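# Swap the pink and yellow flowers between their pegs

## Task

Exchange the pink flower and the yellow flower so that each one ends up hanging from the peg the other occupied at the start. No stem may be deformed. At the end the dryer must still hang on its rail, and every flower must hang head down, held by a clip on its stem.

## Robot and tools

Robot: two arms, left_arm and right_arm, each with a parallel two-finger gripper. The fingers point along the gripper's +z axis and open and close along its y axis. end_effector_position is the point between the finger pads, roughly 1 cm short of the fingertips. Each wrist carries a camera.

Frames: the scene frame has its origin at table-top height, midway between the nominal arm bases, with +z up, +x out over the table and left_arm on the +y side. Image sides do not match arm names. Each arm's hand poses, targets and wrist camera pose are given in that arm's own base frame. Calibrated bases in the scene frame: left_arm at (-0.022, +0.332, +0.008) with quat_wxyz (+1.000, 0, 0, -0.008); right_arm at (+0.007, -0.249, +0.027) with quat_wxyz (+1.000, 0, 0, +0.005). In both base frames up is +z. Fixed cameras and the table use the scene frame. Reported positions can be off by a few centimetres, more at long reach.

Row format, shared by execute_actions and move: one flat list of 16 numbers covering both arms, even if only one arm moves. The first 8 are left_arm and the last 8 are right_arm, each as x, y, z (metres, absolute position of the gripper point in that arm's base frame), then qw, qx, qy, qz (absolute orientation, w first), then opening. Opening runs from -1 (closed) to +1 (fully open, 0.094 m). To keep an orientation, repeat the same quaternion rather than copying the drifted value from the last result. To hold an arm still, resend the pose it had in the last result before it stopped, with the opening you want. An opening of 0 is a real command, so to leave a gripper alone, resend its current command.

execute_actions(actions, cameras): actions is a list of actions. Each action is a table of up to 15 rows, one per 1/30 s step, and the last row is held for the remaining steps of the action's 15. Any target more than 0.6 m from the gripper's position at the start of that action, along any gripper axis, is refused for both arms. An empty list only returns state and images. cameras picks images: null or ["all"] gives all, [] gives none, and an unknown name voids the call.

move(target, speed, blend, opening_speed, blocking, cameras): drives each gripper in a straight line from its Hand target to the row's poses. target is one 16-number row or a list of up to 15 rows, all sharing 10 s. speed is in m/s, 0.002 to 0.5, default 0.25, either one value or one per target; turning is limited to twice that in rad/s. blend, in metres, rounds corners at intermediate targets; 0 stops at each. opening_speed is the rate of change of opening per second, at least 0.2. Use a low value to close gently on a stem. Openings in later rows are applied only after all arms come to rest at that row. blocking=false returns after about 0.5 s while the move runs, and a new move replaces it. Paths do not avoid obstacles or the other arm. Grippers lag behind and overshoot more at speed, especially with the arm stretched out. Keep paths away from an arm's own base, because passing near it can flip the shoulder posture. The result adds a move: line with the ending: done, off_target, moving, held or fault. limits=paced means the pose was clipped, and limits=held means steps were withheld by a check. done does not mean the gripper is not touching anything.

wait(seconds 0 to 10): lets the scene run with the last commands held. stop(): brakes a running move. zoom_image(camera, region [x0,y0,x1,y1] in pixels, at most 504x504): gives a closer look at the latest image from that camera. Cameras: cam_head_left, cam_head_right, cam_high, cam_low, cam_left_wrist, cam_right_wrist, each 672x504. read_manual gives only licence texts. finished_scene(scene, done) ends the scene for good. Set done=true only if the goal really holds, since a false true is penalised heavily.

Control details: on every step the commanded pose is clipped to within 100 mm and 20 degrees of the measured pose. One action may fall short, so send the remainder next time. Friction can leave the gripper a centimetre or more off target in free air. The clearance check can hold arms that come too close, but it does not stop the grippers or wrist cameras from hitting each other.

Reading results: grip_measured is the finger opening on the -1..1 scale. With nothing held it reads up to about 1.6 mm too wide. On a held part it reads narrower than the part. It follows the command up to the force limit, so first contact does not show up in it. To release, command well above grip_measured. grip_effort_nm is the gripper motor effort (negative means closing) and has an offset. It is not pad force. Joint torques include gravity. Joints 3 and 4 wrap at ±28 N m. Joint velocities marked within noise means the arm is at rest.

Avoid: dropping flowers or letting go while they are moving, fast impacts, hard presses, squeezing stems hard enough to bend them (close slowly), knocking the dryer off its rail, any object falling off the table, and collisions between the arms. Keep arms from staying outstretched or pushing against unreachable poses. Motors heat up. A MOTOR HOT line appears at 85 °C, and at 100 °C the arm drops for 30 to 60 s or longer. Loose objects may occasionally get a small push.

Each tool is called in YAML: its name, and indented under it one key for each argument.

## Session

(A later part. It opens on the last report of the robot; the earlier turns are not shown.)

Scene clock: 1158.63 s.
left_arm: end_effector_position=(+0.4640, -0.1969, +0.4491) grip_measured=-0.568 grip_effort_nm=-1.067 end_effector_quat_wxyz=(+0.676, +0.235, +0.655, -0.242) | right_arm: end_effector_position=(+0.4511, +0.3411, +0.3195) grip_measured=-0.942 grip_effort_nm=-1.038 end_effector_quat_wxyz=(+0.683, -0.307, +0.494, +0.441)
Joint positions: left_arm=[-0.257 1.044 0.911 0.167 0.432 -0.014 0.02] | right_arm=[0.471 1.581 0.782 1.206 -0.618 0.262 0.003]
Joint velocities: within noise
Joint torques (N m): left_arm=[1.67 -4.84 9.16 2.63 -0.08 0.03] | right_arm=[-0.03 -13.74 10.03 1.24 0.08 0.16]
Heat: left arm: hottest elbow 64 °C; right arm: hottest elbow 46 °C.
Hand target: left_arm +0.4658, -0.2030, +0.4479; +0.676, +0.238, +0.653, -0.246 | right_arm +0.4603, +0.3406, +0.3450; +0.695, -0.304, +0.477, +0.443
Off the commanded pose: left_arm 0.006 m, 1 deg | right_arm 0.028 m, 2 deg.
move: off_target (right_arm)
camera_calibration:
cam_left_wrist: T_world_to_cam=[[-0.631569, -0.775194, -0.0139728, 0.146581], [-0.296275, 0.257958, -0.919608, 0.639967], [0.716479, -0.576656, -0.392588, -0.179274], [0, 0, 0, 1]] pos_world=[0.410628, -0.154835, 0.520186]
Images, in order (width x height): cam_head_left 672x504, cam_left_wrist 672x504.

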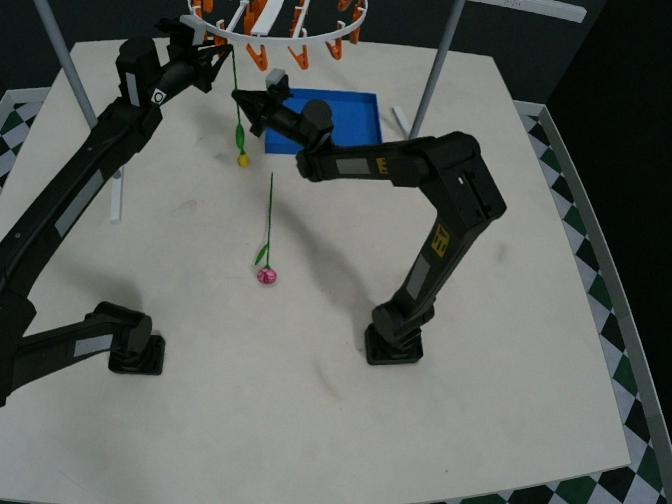

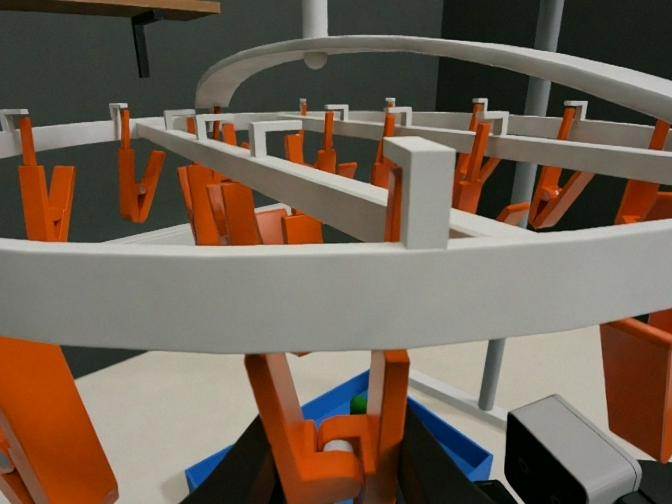

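zoom_image:
  camera: "cam_left_wrist"
  region: [280, 380, 420, 500]

zoom_image:
  camera: "cam_head_left"
  region: [195, 25, 255, 85]

Scaled by 3.600 from the camera's 672x504 image, which has a finer 960x720 frame.

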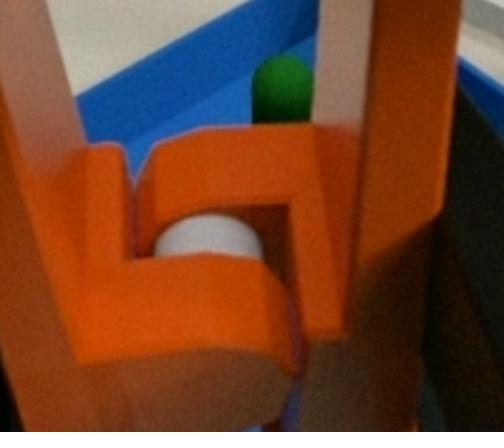

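Scaled by 8.400 from the camera's 672x504 image, which has a finer 960x720 frame.

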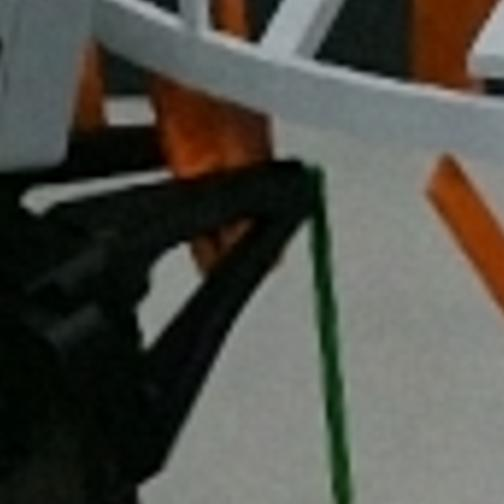

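zoom_image:
  camera: "cam_left_wrist"
  region: [290, 420, 400, 504]

zoom_image:
  camera: "cam_low"
  region: [150, 130, 350, 280]

Scaled by 4.582 from the camera's 672x504 image, which has a finer 960x720 frame.

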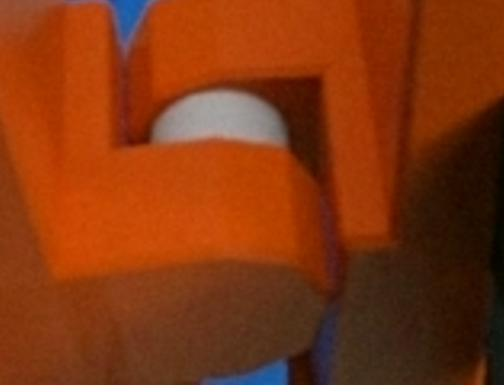

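This scene's latest camera images include none from cam_low. They are from: cam_head_left, cam_left_wrist. cam_low's image comes with the result of a call that names it in "cameras".

move:
  target:
    - [0.466,-0.203,0.448,0.676,0.2376,0.6528,-0.246,-0.6,0.4616,0.3414,0.288,0.6951,-0.3043,0.4777,0.4428,-1.0]
    - [0.466,-0.203,0.448,0.676,0.2376,0.6528,-0.246,-0.6,0.4403,0.3682,0.288,0.6951,-0.3043,0.4777,0.4428,-1.0]
  speed: 0.03
  cameras: ["cam_left_wrist","cam_head_left","cam_low","cam_head_right"]

zoom_image:
  camera: "cam_head_left"
  region: [195, 25, 255, 85]

zoom_image:
  camera: "cam_low"
  region: [275, 130, 335, 190]

Scene clock: 1198.97 s.
left_arm: end_effector_position=(+0.4640, -0.1969, +0.4491) grip_measured=-0.568 grip_effort_nm=-1.067 end_effector_quat_wxyz=(+0.676, +0.235, +0.655, -0.242) | right_arm: end_effector_position=(+0.4450, +0.3654, +0.2912) grip_measured=-0.942 grip_effort_nm=-1.028 end_effector_quat_wxyz=(+0.695, -0.299, +0.478, +0.446)
Joint positions: left_arm=[-0.257 1.044 0.911 0.167 0.432 -0.014 0.02] | right_arm=[0.531 1.69 0.782 1.35 -0.553 0.254 0.003]
Joint velocities: within noise
Joint torques (N m): left_arm=[1.67 -4.84 9.14 2.66 -0.08 0.03] | right_arm=[1.44 -13.98 5.24 1.65 0.23 -0.11]
Heat: left arm: hottest elbow 64 °C; right arm: hottest elbow 46 °C.
Hand target: left_arm +0.4658, -0.2030, +0.4479; +0.676, +0.238, +0.653, -0.246 | right_arm +0.4403, +0.3682, +0.2881; +0.695, -0.304, +0.478, +0.443
Off the commanded pose: left_arm 0.006 m, 1 deg | right_arm 0.006 m, 1 deg.
move: done
camera_calibration:
cam_left_wrist: T_world_to_cam=[[-0.631569, -0.775194, -0.0139728, 0.146581], [-0.296275, 0.257958, -0.919608, 0.639967], [0.716479, -0.576656, -0.392588, -0.179274], [0, 0, 0, 1]] pos_world=[0.410628, -0.154835, 0.520186]
Images, in order (width x height): cam_head_left 672x504, cam_head_right 672x504, cam_low 672x504, cam_left_wrist 672x504.

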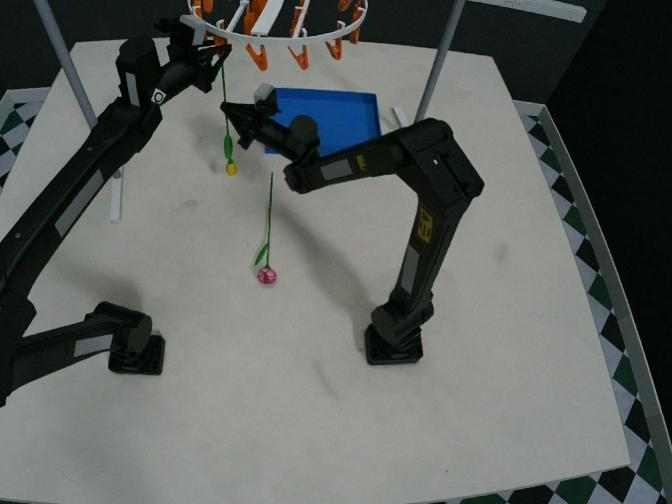

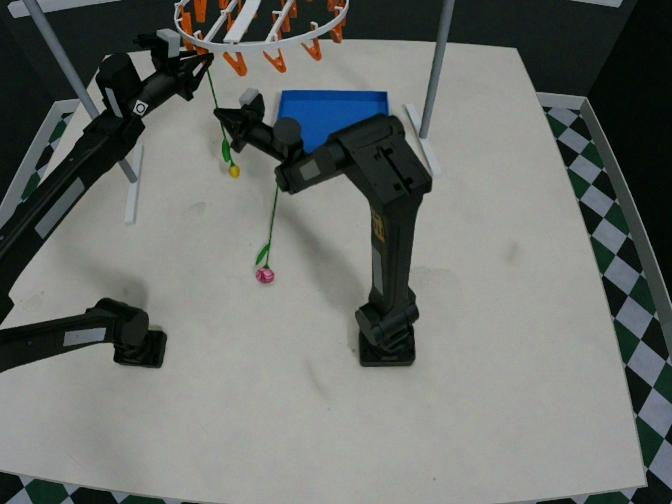

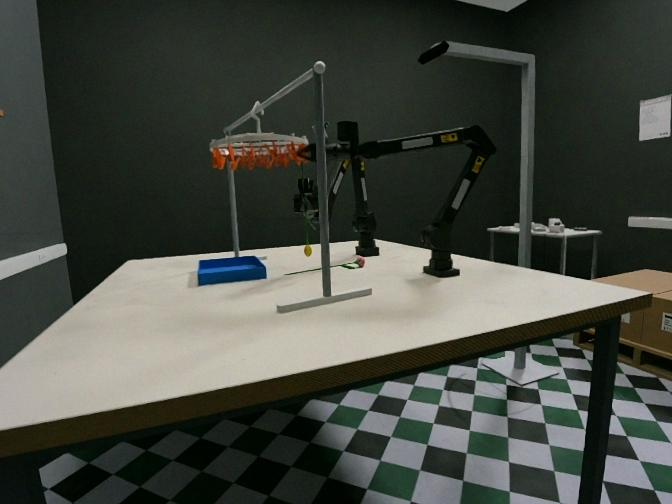

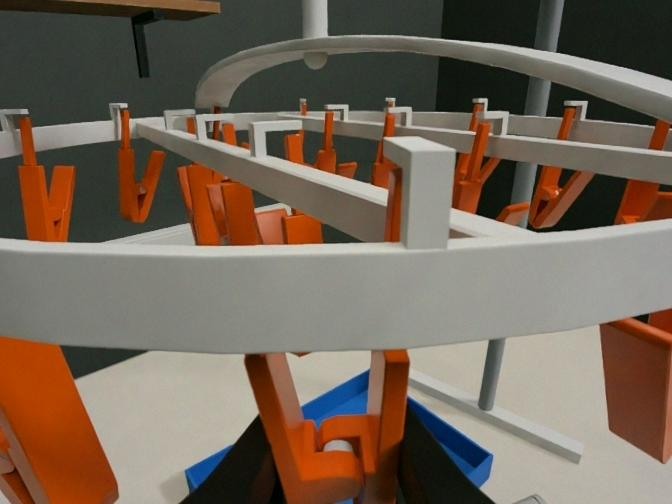

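Scaled by 8.400 from the camera's 672x504 image, which has a finer 960x720 frame.

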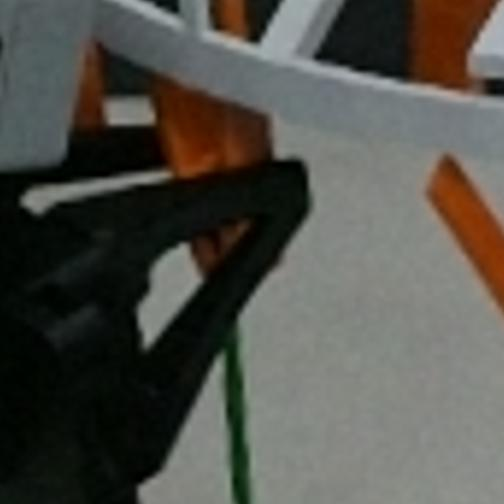

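Scaled by 8.400 from the camera's 672x504 image, which has a finer 960x720 frame.

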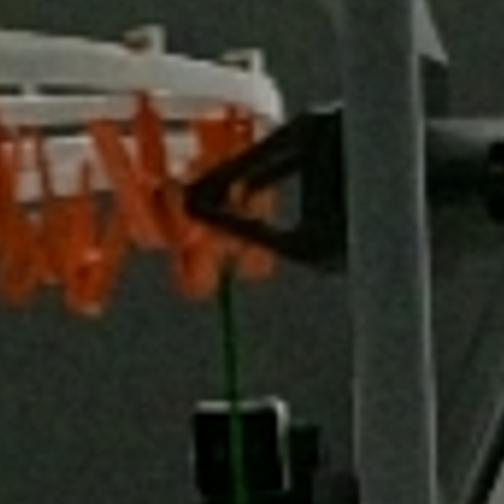

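move:
  target:
    - [0.466,-0.203,0.448,0.676,0.2376,0.6528,-0.246,-0.6,0.4403,0.3682,0.262,0.6951,-0.3043,0.4777,0.4428,-1.0]
    - [0.466,-0.203,0.448,0.676,0.2376,0.6528,-0.246,-0.6,0.4403,0.3682,0.312,0.6951,-0.3043,0.4777,0.4428,-1.0]
  speed: 0.03
  cameras: ["cam_left_wrist","cam_head_left","cam_low","cam_head_right"]

zoom_image:
  camera: "cam_head_left"
  region: [195, 25, 255, 85]

zoom_image:
  camera: "cam_low"
  region: [275, 130, 335, 190]

Scene clock: 1216.77 s.
left_arm: end_effector_position=(+0.4640, -0.1969, +0.4491) grip_measured=-0.568 grip_effort_nm=-1.062 end_effector_quat_wxyz=(+0.676, +0.235, +0.655, -0.242) | right_arm: end_effector_position=(+0.4411, +0.3631, +0.2988) grip_measured=-0.942 grip_effort_nm=-1.028 end_effector_quat_wxyz=(+0.687, -0.299, +0.490, +0.445)
Joint positions: left_arm=[-0.257 1.044 0.911 0.167 0.432 -0.014 0.02] | right_arm=[0.531 1.642 0.769 1.285 -0.552 0.253 0.003]
Joint velocities: within noise
Joint torques (N m): left_arm=[1.67 -4.84 9.14 2.65 -0.08 0.03] | right_arm=[1.2 -14.51 7.49 1.42 0.21 -0.11]
Heat: left arm: hottest elbow 64 °C; right arm: hottest elbow 45 °C.
Hand target: left_arm +0.4658, -0.2030, +0.4479; +0.676, +0.238, +0.653, -0.246 | right_arm +0.4400, +0.3680, +0.3120; +0.695, -0.304, +0.478, +0.443
Off the commanded pose: left_arm 0.006 m, 1 deg | right_arm 0.014 m, 2 deg.
move: off_target (right_arm)
camera_calibration:
cam_left_wrist: T_world_to_cam=[[-0.631569, -0.775194, -0.0139728, 0.146581], [-0.296275, 0.257958, -0.919608, 0.639967], [0.716479, -0.576656, -0.392588, -0.179274], [0, 0, 0, 1]] pos_world=[0.410628, -0.154835, 0.520186]
Images, in order (width x height): cam_head_left 672x504, cam_head_right 672x504, cam_low 672x504, cam_left_wrist 672x504.

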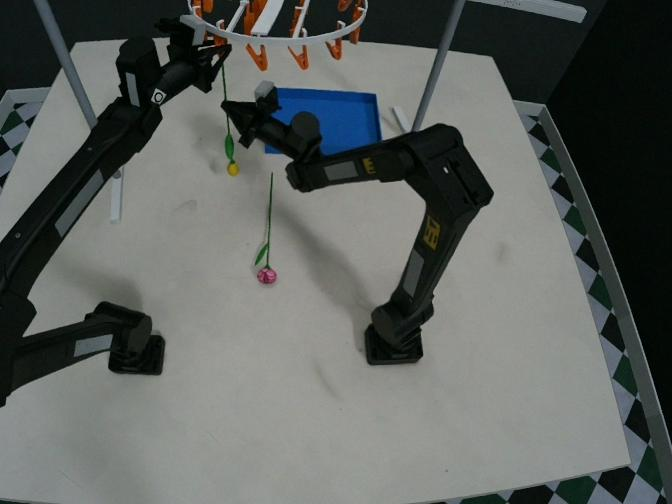

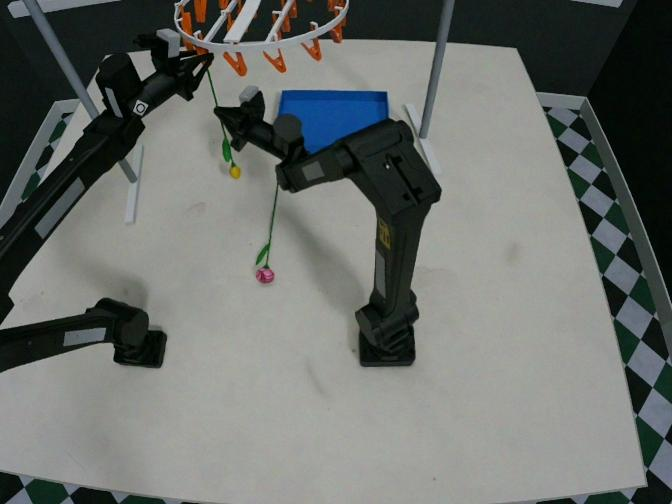

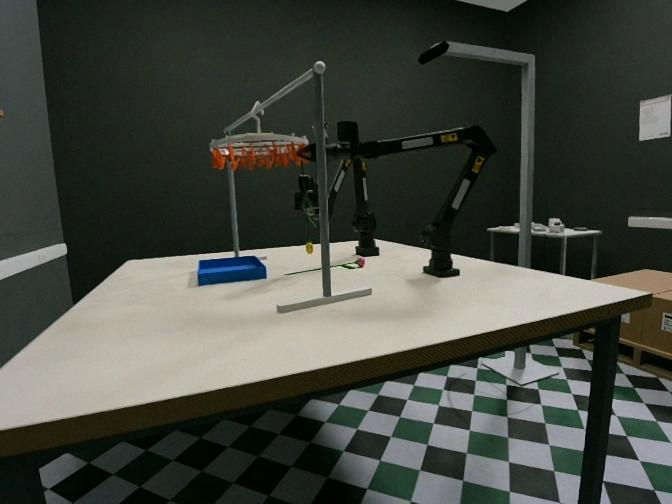

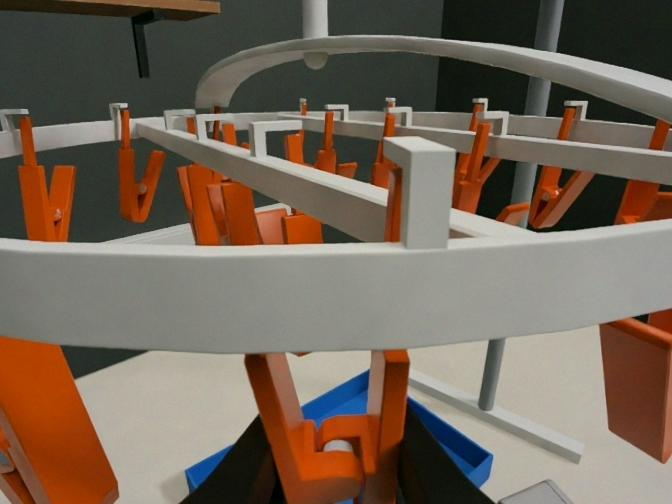

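Scaled by 8.400 from the camera's 672x504 image, which has a finer 960x720 frame.

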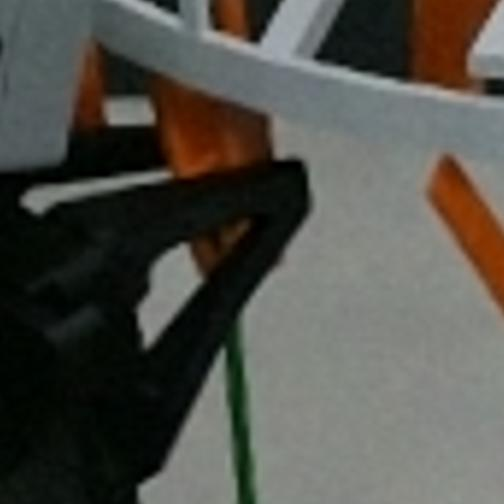

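Scaled by 8.400 from the camera's 672x504 image, which has a finer 960x720 frame.

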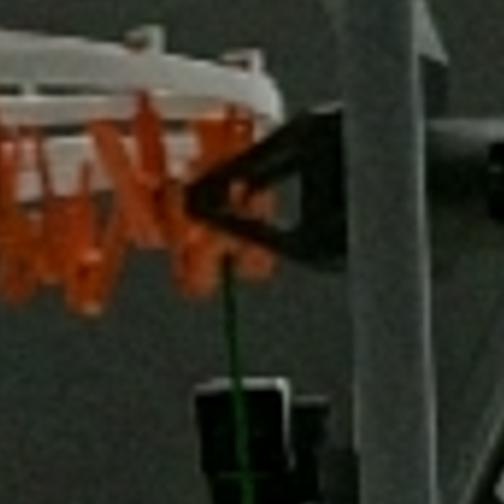

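move:
  target:
    - [0.466,-0.203,0.448,0.676,0.2376,0.6528,-0.246,-0.6,0.4370,0.3656,0.28,0.6951,-0.3043,0.4777,0.4428,-1.0]
    - [0.466,-0.203,0.448,0.676,0.2376,0.6528,-0.246,-0.6,0.4370,0.3656,0.310,0.6951,-0.3043,0.4777,0.4428,-1.0]
  speed: 0.03
  cameras: ["cam_left_wrist","cam_head_left"]

zoom_image:
  camera: "cam_head_left"
  region: [195, 25, 255, 85]

zoom_image:
  camera: "cam_left_wrist"
  region: [300, 424, 400, 504]

Scene clock: 1231.97 s.
left_arm: end_effector_position=(+0.4640, -0.1969, +0.4491) grip_measured=-0.568 grip_effort_nm=-1.062 end_effector_quat_wxyz=(+0.676, +0.235, +0.655, -0.242) | right_arm: end_effector_position=(+0.4392, +0.3619, +0.3022) grip_measured=-0.942 grip_effort_nm=-1.028 end_effector_quat_wxyz=(+0.690, -0.299, +0.485, +0.445)
Joint positions: left_arm=[-0.257 1.044 0.911 0.167 0.432 -0.014 0.02] | right_arm=[0.531 1.637 0.767 1.295 -0.552 0.253 0.003]
Joint velocities: within noise
Joint torques (N m): left_arm=[1.73 -4.84 9.17 2.63 -0.08 0.03] | right_arm=[1.14 -14.33 6.72 1.36 0.18 -0.11]
Heat: left arm: hottest elbow 64 °C; right arm: hottest elbow 45 °C.
Hand target: left_arm +0.4658, -0.2030, +0.4479; +0.676, +0.238, +0.653, -0.246 | right_arm +0.4368, +0.3655, +0.3099; +0.695, -0.304, +0.478, +0.443
Off the commanded pose: left_arm 0.006 m, 1 deg | right_arm 0.009 m, 1 deg.
move: done
camera_calibration:
cam_left_wrist: T_world_to_cam=[[-0.631569, -0.775194, -0.0139728, 0.146581], [-0.296275, 0.257958, -0.919608, 0.639967], [0.716479, -0.576656, -0.392588, -0.179274], [0, 0, 0, 1]] pos_world=[0.410628, -0.154835, 0.520186]
Images, in order (width x height): cam_head_left 672x504, cam_left_wrist 672x504.

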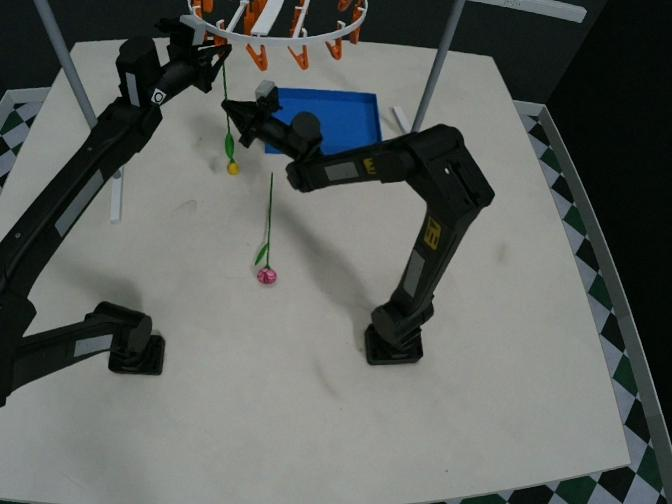

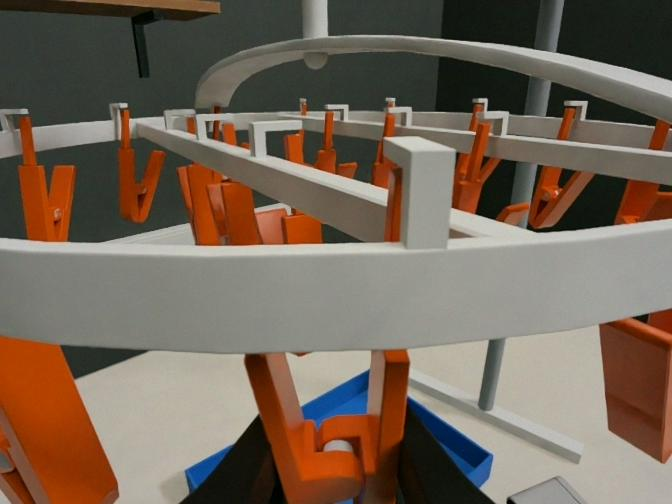

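Scaled by 8.400 from the camera's 672x504 image, which has a finer 960x720 frame.

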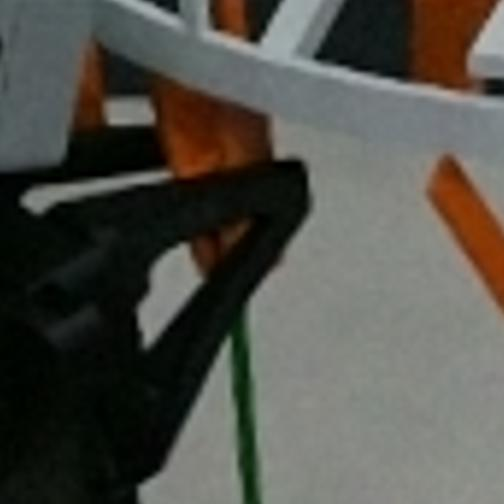

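Scaled by 5.040 from the camera's 672x504 image, which has a finer 960x720 frame.

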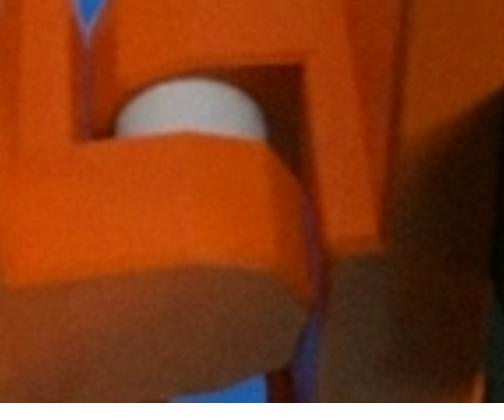

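move:
  target: [0.466,-0.203,0.448,0.676,0.2376,0.6528,-0.246,-0.6,0.4370,0.3656,0.322,0.6951,-0.3043,0.4777,0.4428,-1.0]
  speed: 0.02
  cameras: ["cam_left_wrist","cam_head_left","cam_low"]

zoom_image:
  camera: "cam_left_wrist"
  region: [300, 424, 400, 504]

zoom_image:
  camera: "cam_low"
  region: [275, 130, 335, 190]

Scene clock: 1237.97 s.
left_arm: end_effector_position=(+0.4640, -0.1969, +0.4491) grip_measured=-0.568 grip_effort_nm=-1.067 end_effector_quat_wxyz=(+0.676, +0.235, +0.655, -0.242) | right_arm: end_effector_position=(+0.4386, +0.3616, +0.3073) grip_measured=-0.942 grip_effort_nm=-1.038 end_effector_quat_wxyz=(+0.686, -0.299, +0.491, +0.445)
Joint positions: left_arm=[-0.257 1.044 0.911 0.167 0.432 -0.014 0.02] | right_arm=[0.531 1.613 0.767 1.256 -0.552 0.253 0.003]
Joint velocities: within noise
Joint torques (N m): left_arm=[1.73 -4.84 9.16 2.65 -0.07 0.03] | right_arm=[1.2 -14.39 7.47 1.44 0.2 -0.1]
Heat: left arm: hottest elbow 64 °C; right arm: hottest elbow 45 °C.
Hand target: left_arm +0.4658, -0.2030, +0.4479; +0.676, +0.238, +0.653, -0.246 | right_arm +0.4367, +0.3654, +0.3218; +0.695, -0.304, +0.478, +0.443
Off the commanded pose: left_arm 0.006 m, 1 deg | right_arm 0.015 m, 2 deg.
move: off_target (right_arm)
camera_calibration:
cam_left_wrist: T_world_to_cam=[[-0.631569, -0.775194, -0.0139728, 0.146581], [-0.296275, 0.257958, -0.919608, 0.639967], [0.716479, -0.576656, -0.392588, -0.179274], [0, 0, 0, 1]] pos_world=[0.410628, -0.154835, 0.520186]
Images, in order (width x height): cam_head_left 672x504, cam_low 672x504, cam_left_wrist 672x504.

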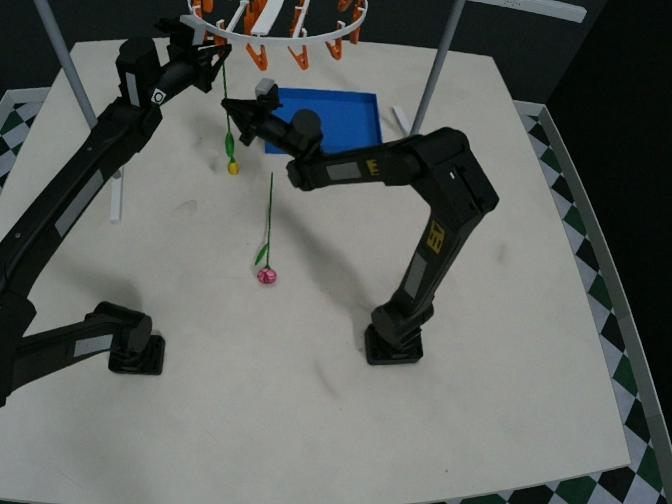

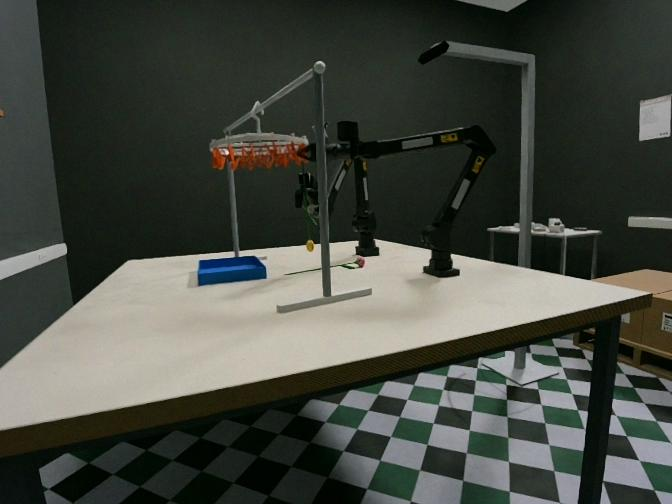

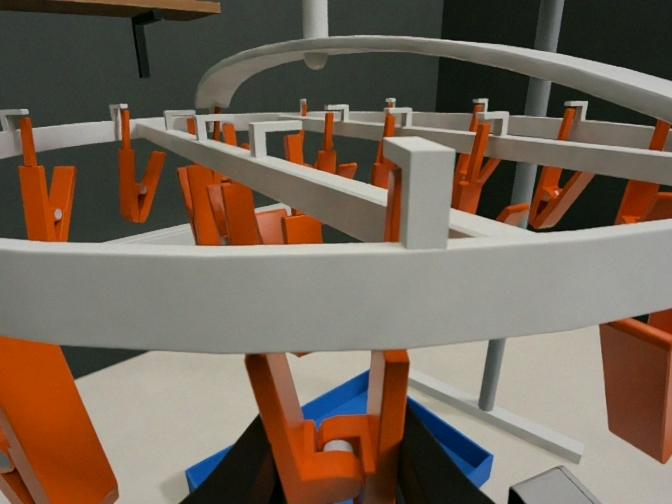

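Scaled by 5.040 from the camera's 672x504 image, which has a finer 960x720 frame.

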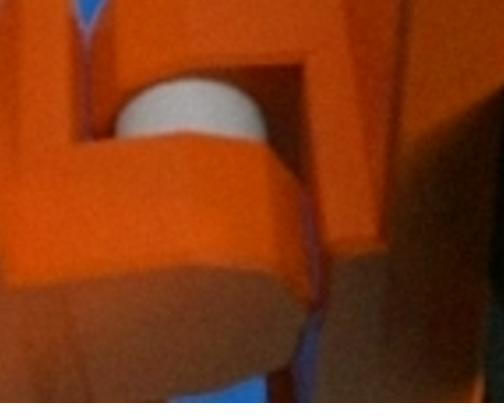

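Scaled by 8.400 from the camera's 672x504 image, which has a finer 960x720 frame.

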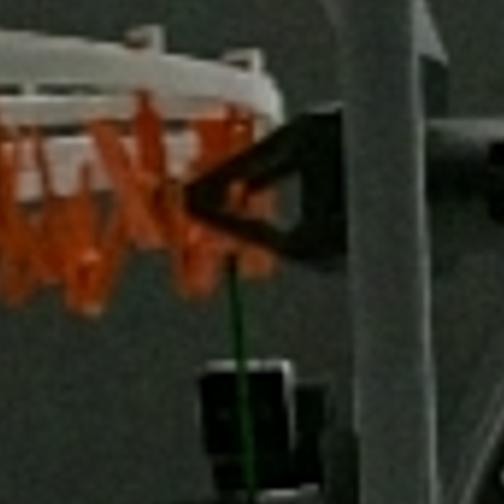

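move:
  target: [0.466,-0.203,0.448,0.676,0.2376,0.6528,-0.246,-0.6,0.4370,0.3656,0.327,0.6951,-0.3043,0.4777,0.4428,-1.0]
  speed: 0.02
  cameras: ["cam_left_wrist","cam_low","cam_head_left"]

zoom_image:
  camera: "cam_left_wrist"
  region: [300, 424, 400, 504]

Scene clock: 1244.53 s.
left_arm: end_effector_position=(+0.4642, -0.1969, +0.4489) grip_measured=-0.571 grip_effort_nm=-1.062 end_effector_quat_wxyz=(+0.676, +0.235, +0.655, -0.242) | right_arm: end_effector_position=(+0.4381, +0.3613, +0.3101) grip_measured=-0.942 grip_effort_nm=-1.033 end_effector_quat_wxyz=(+0.685, -0.299, +0.493, +0.445)
Joint positions: left_arm=[-0.257 1.044 0.911 0.167 0.432 -0.014 0.02] | right_arm=[0.531 1.602 0.767 1.24 -0.552 0.253 0.003]
Joint velocities: within noise
Joint torques (N m): left_arm=[1.73 -4.89 9.16 2.65 -0.07 0.03] | right_arm=[1.03 -14.45 7.8 1.54 0.18 -0.11]
Heat: left arm: hottest elbow 64 °C; right arm: hottest elbow 45 °C.
Hand target: left_arm +0.4659, -0.2030, +0.4478; +0.676, +0.238, +0.653, -0.246 | right_arm +0.4366, +0.3653, +0.3269; +0.695, -0.304, +0.478, +0.443
Off the commanded pose: left_arm 0.006 m, 1 deg | right_arm 0.018 m, 2 deg.
move: off_target (right_arm)
camera_calibration:
cam_left_wrist: T_world_to_cam=[[-0.631278, -0.775434, -0.0138033, 0.146436], [-0.296715, 0.257922, -0.919476, 0.639981], [0.716553, -0.57635, -0.392904, -0.17928], [0, 0, 0, 1]] pos_world=[0.410797, -0.154842, 0.520028]
Images, in order (width x height): cam_head_left 672x504, cam_low 672x504, cam_left_wrist 672x504.

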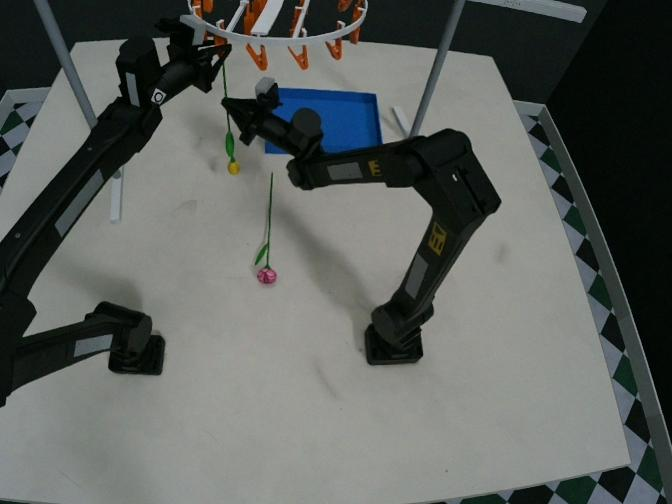

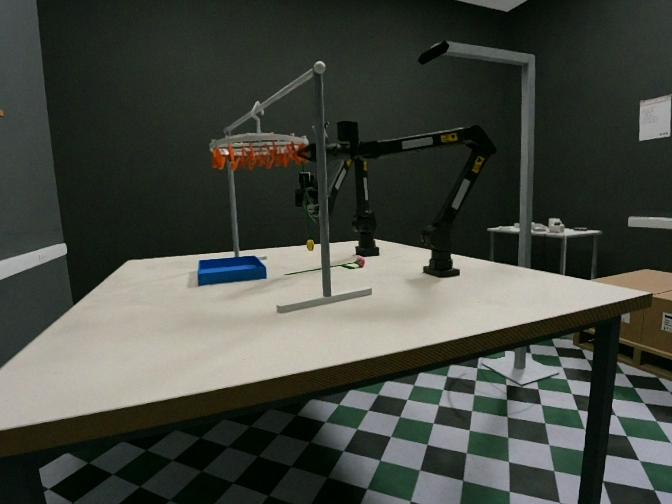

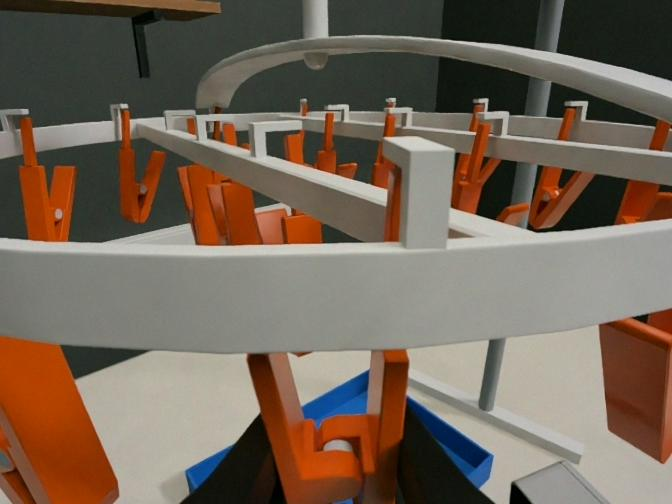

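Scaled by 5.040 from the camera's 672x504 image, which has a finer 960x720 frame.

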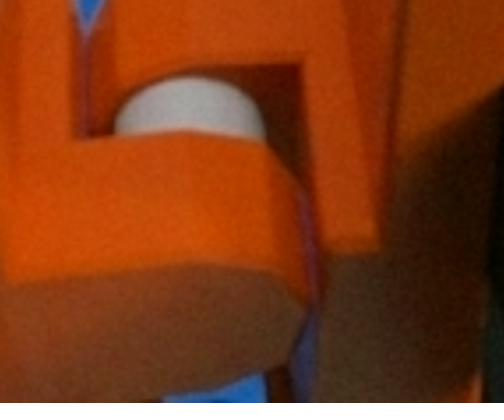

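zoom_image:
  camera: "cam_low"
  region: [285, 140, 325, 180]

zoom_image:
  camera: "cam_head_left"
  region: [200, 35, 240, 75]

zoom_image:
  camera: "cam_left_wrist"
  region: [230, 340, 430, 504]

Scaled by 12.600 from the camera's 672x504 image, which has a finer 960x720 frame.

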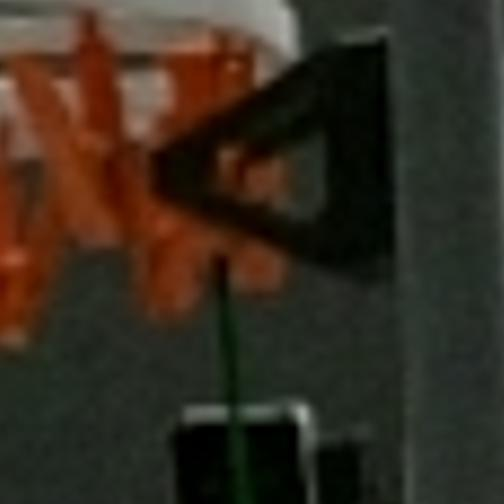

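Scaled by 12.600 from the camera's 672x504 image, which has a finer 960x720 frame.

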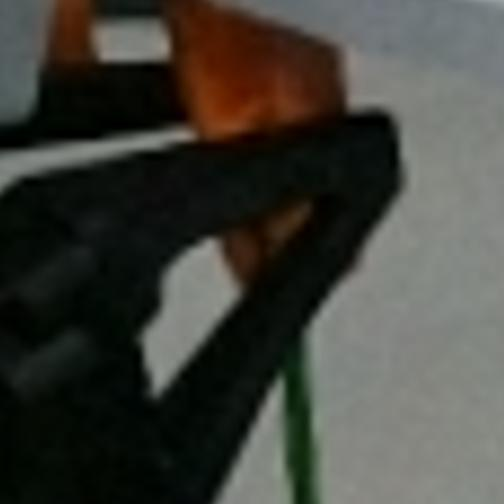

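Scaled by 2.520 from the camera's 672x504 image, which has a finer 960x720 frame.

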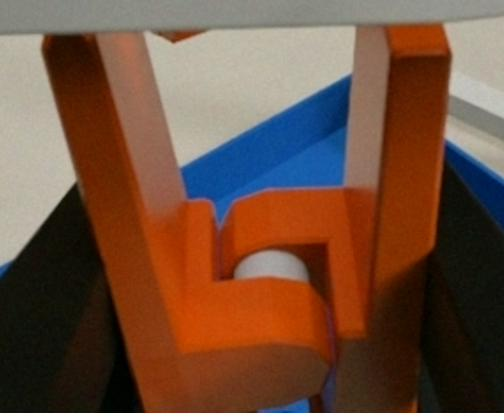

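move:
  target: [0.466,-0.203,0.448,0.676,0.2376,0.6528,-0.246,-0.6,0.4452,0.3556,0.327,0.6951,-0.3043,0.4777,0.4428,-1.0]
  speed: 0.02
  cameras: ["cam_left_wrist","cam_low","cam_head_left"]

zoom_image:
  camera: "cam_left_wrist"
  region: [300, 424, 400, 504]

zoom_image:
  camera: "cam_low"
  region: [285, 140, 325, 180]

Scene clock: 1266.93 s.
left_arm: end_effector_position=(+0.4642, -0.1969, +0.4489) grip_measured=-0.571 grip_effort_nm=-1.062 end_effector_quat_wxyz=(+0.676, +0.235, +0.655, -0.242) | right_arm: end_effector_position=(+0.4388, +0.3583, +0.3091) grip_measured=-0.942 grip_effort_nm=-1.033 end_effector_quat_wxyz=(+0.682, -0.305, +0.492, +0.446)
Joint positions: left_arm=[-0.257 1.044 0.911 0.167 0.432 -0.014 0.02] | right_arm=[0.519 1.602 0.767 1.239 -0.576 0.253 0.003]
Joint velocities: within noise
Joint torques (N m): left_arm=[1.67 -4.89 9.16 2.65 -0.06 0.03] | right_arm=[-0.38 -13.86 8.28 1.8 0.06 0.02]
Heat: left arm: hottest elbow 64 °C; right arm: hottest elbow 45 °C.
Hand target: left_arm +0.4658, -0.2030, +0.4479; +0.676, +0.238, +0.653, -0.246 | right_arm +0.4447, +0.3553, +0.3267; +0.695, -0.304, +0.478, +0.443
Off the commanded pose: left_arm 0.006 m, 1 deg | right_arm 0.019 m, 2 deg.
move: off_target (right_arm)
camera_calibration:
cam_left_wrist: T_world_to_cam=[[-0.631278, -0.775434, -0.0138033, 0.146436], [-0.296715, 0.257922, -0.919476, 0.639981], [0.716553, -0.57635, -0.392904, -0.17928], [0, 0, 0, 1]] pos_world=[0.410797, -0.154842, 0.520028]
Images, in order (width x height): cam_head_left 672x504, cam_low 672x504, cam_left_wrist 672x504.

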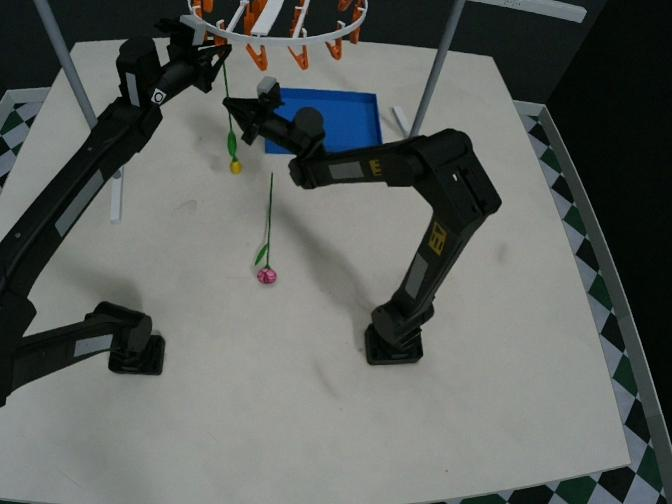

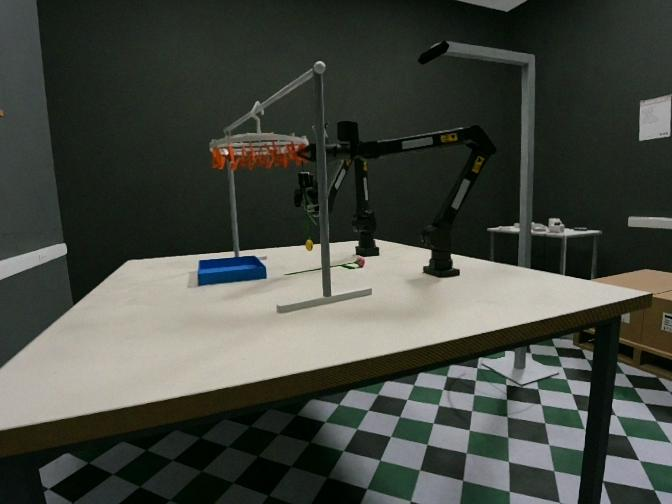

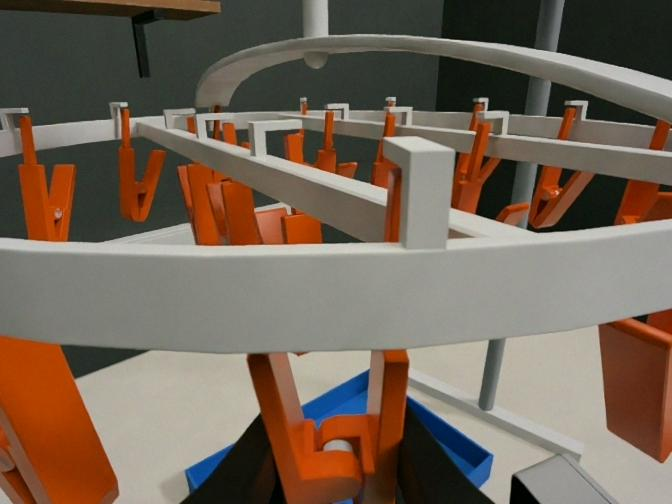

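Scaled by 5.040 from the camera's 672x504 image, which has a finer 960x720 frame.

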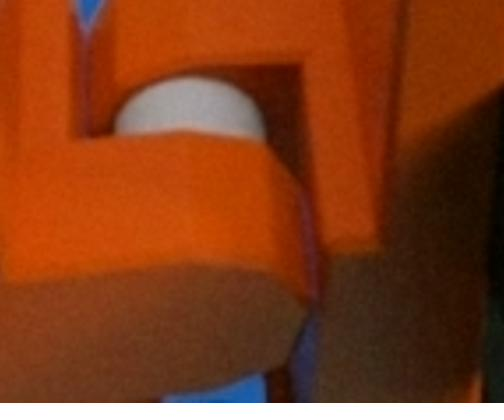

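Scaled by 12.600 from the camera's 672x504 image, which has a finer 960x720 frame.

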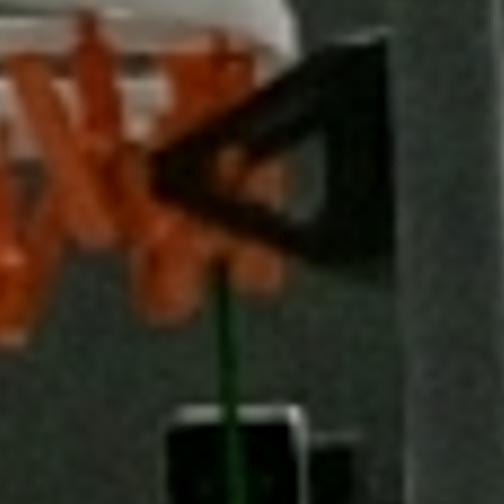

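move:
  target: [0.466,-0.203,0.448,0.676,0.2376,0.6528,-0.246,-0.6,0.4452,0.3556,0.298,0.6951,-0.3043,0.4777,0.4428,-1.0]
  speed: 0.02
  cameras: ["cam_left_wrist","cam_low","cam_head_left"]

zoom_image:
  camera: "cam_low"
  region: [285, 140, 325, 180]

zoom_image:
  camera: "cam_head_left"
  region: [200, 35, 240, 75]

Scene clock: 1287.13 s.
left_arm: end_effector_position=(+0.4646, -0.1970, +0.4484) grip_measured=-0.571 grip_effort_nm=-1.067 end_effector_quat_wxyz=(+0.675, +0.235, +0.656, -0.242) | right_arm: end_effector_position=(+0.4398, +0.3590, +0.2996) grip_measured=-0.942 grip_effort_nm=-1.028 end_effector_quat_wxyz=(+0.691, -0.306, +0.480, +0.446)
Joint positions: left_arm=[-0.257 1.046 0.911 0.167 0.432 -0.014 0.02] | right_arm=[0.519 1.648 0.767 1.314 -0.577 0.253 0.003]
Joint velocities: within noise
Joint torques (N m): left_arm=[1.67 -4.95 9.16 2.65 -0.06 0.03] | right_arm=[-0.21 -12.04 6.52 2.35 0.1 0.04]
Heat: left arm: hottest elbow 64 °C; right arm: hottest elbow 46 °C.
Hand target: left_arm +0.4659, -0.2030, +0.4478; +0.676, +0.238, +0.653, -0.246 | right_arm +0.4450, +0.3556, +0.2979; +0.695, -0.304, +0.478, +0.443
Off the commanded pose: left_arm 0.006 m, 1 deg | right_arm 0.007 m, 1 deg.
move: done
camera_calibration:
cam_left_wrist: T_world_to_cam=[[-0.631293, -0.77543, -0.0133304, 0.146375], [-0.297733, 0.25819, -0.919072, 0.639951], [0.716117, -0.576235, -0.393865, -0.179145], [0, 0, 0, 1]] pos_world=[0.411228, -0.154955, 0.519553]
Images, in order (width x height): cam_head_left 672x504, cam_low 672x504, cam_left_wrist 672x504.

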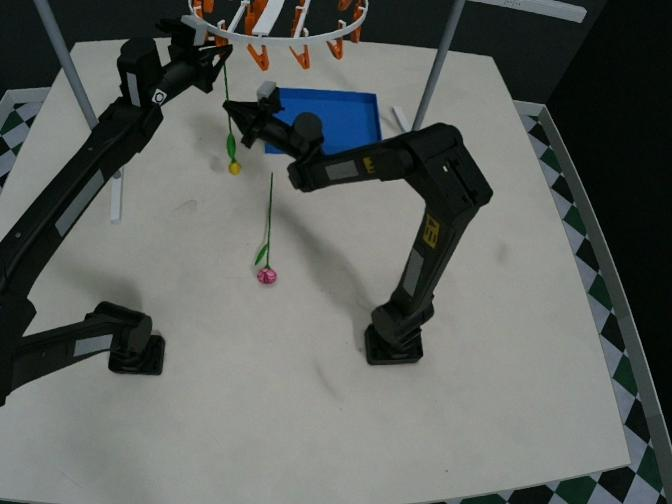

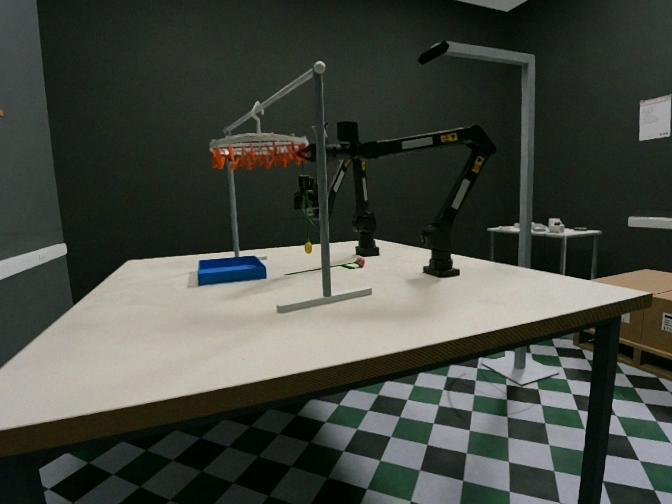

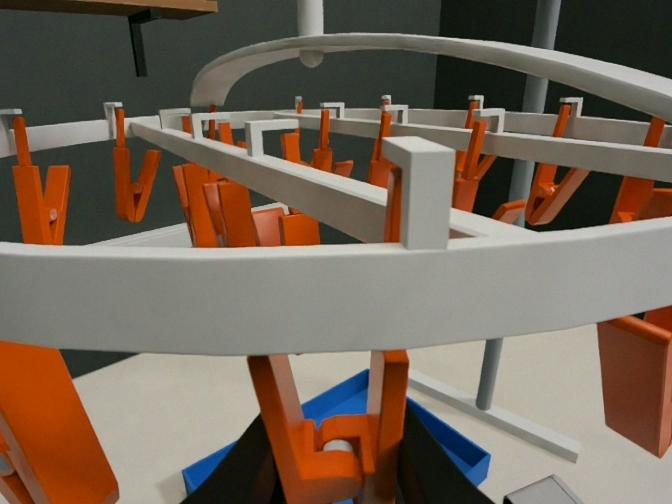

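Scaled by 12.600 from the camera's 672x504 image, which has a finer 960x720 frame.

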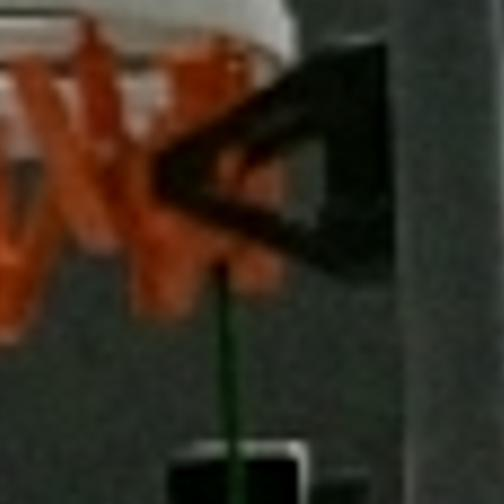

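Scaled by 12.600 from the camera's 672x504 image, which has a finer 960x720 frame.

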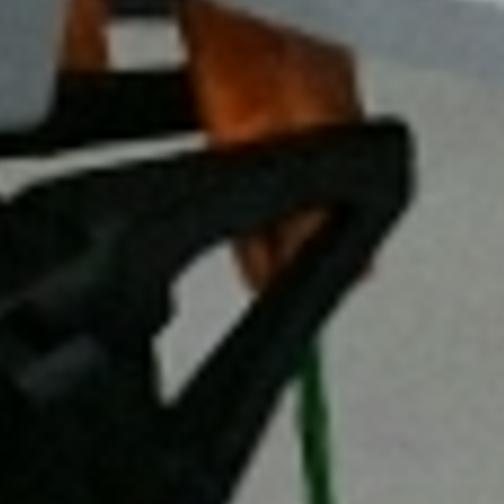

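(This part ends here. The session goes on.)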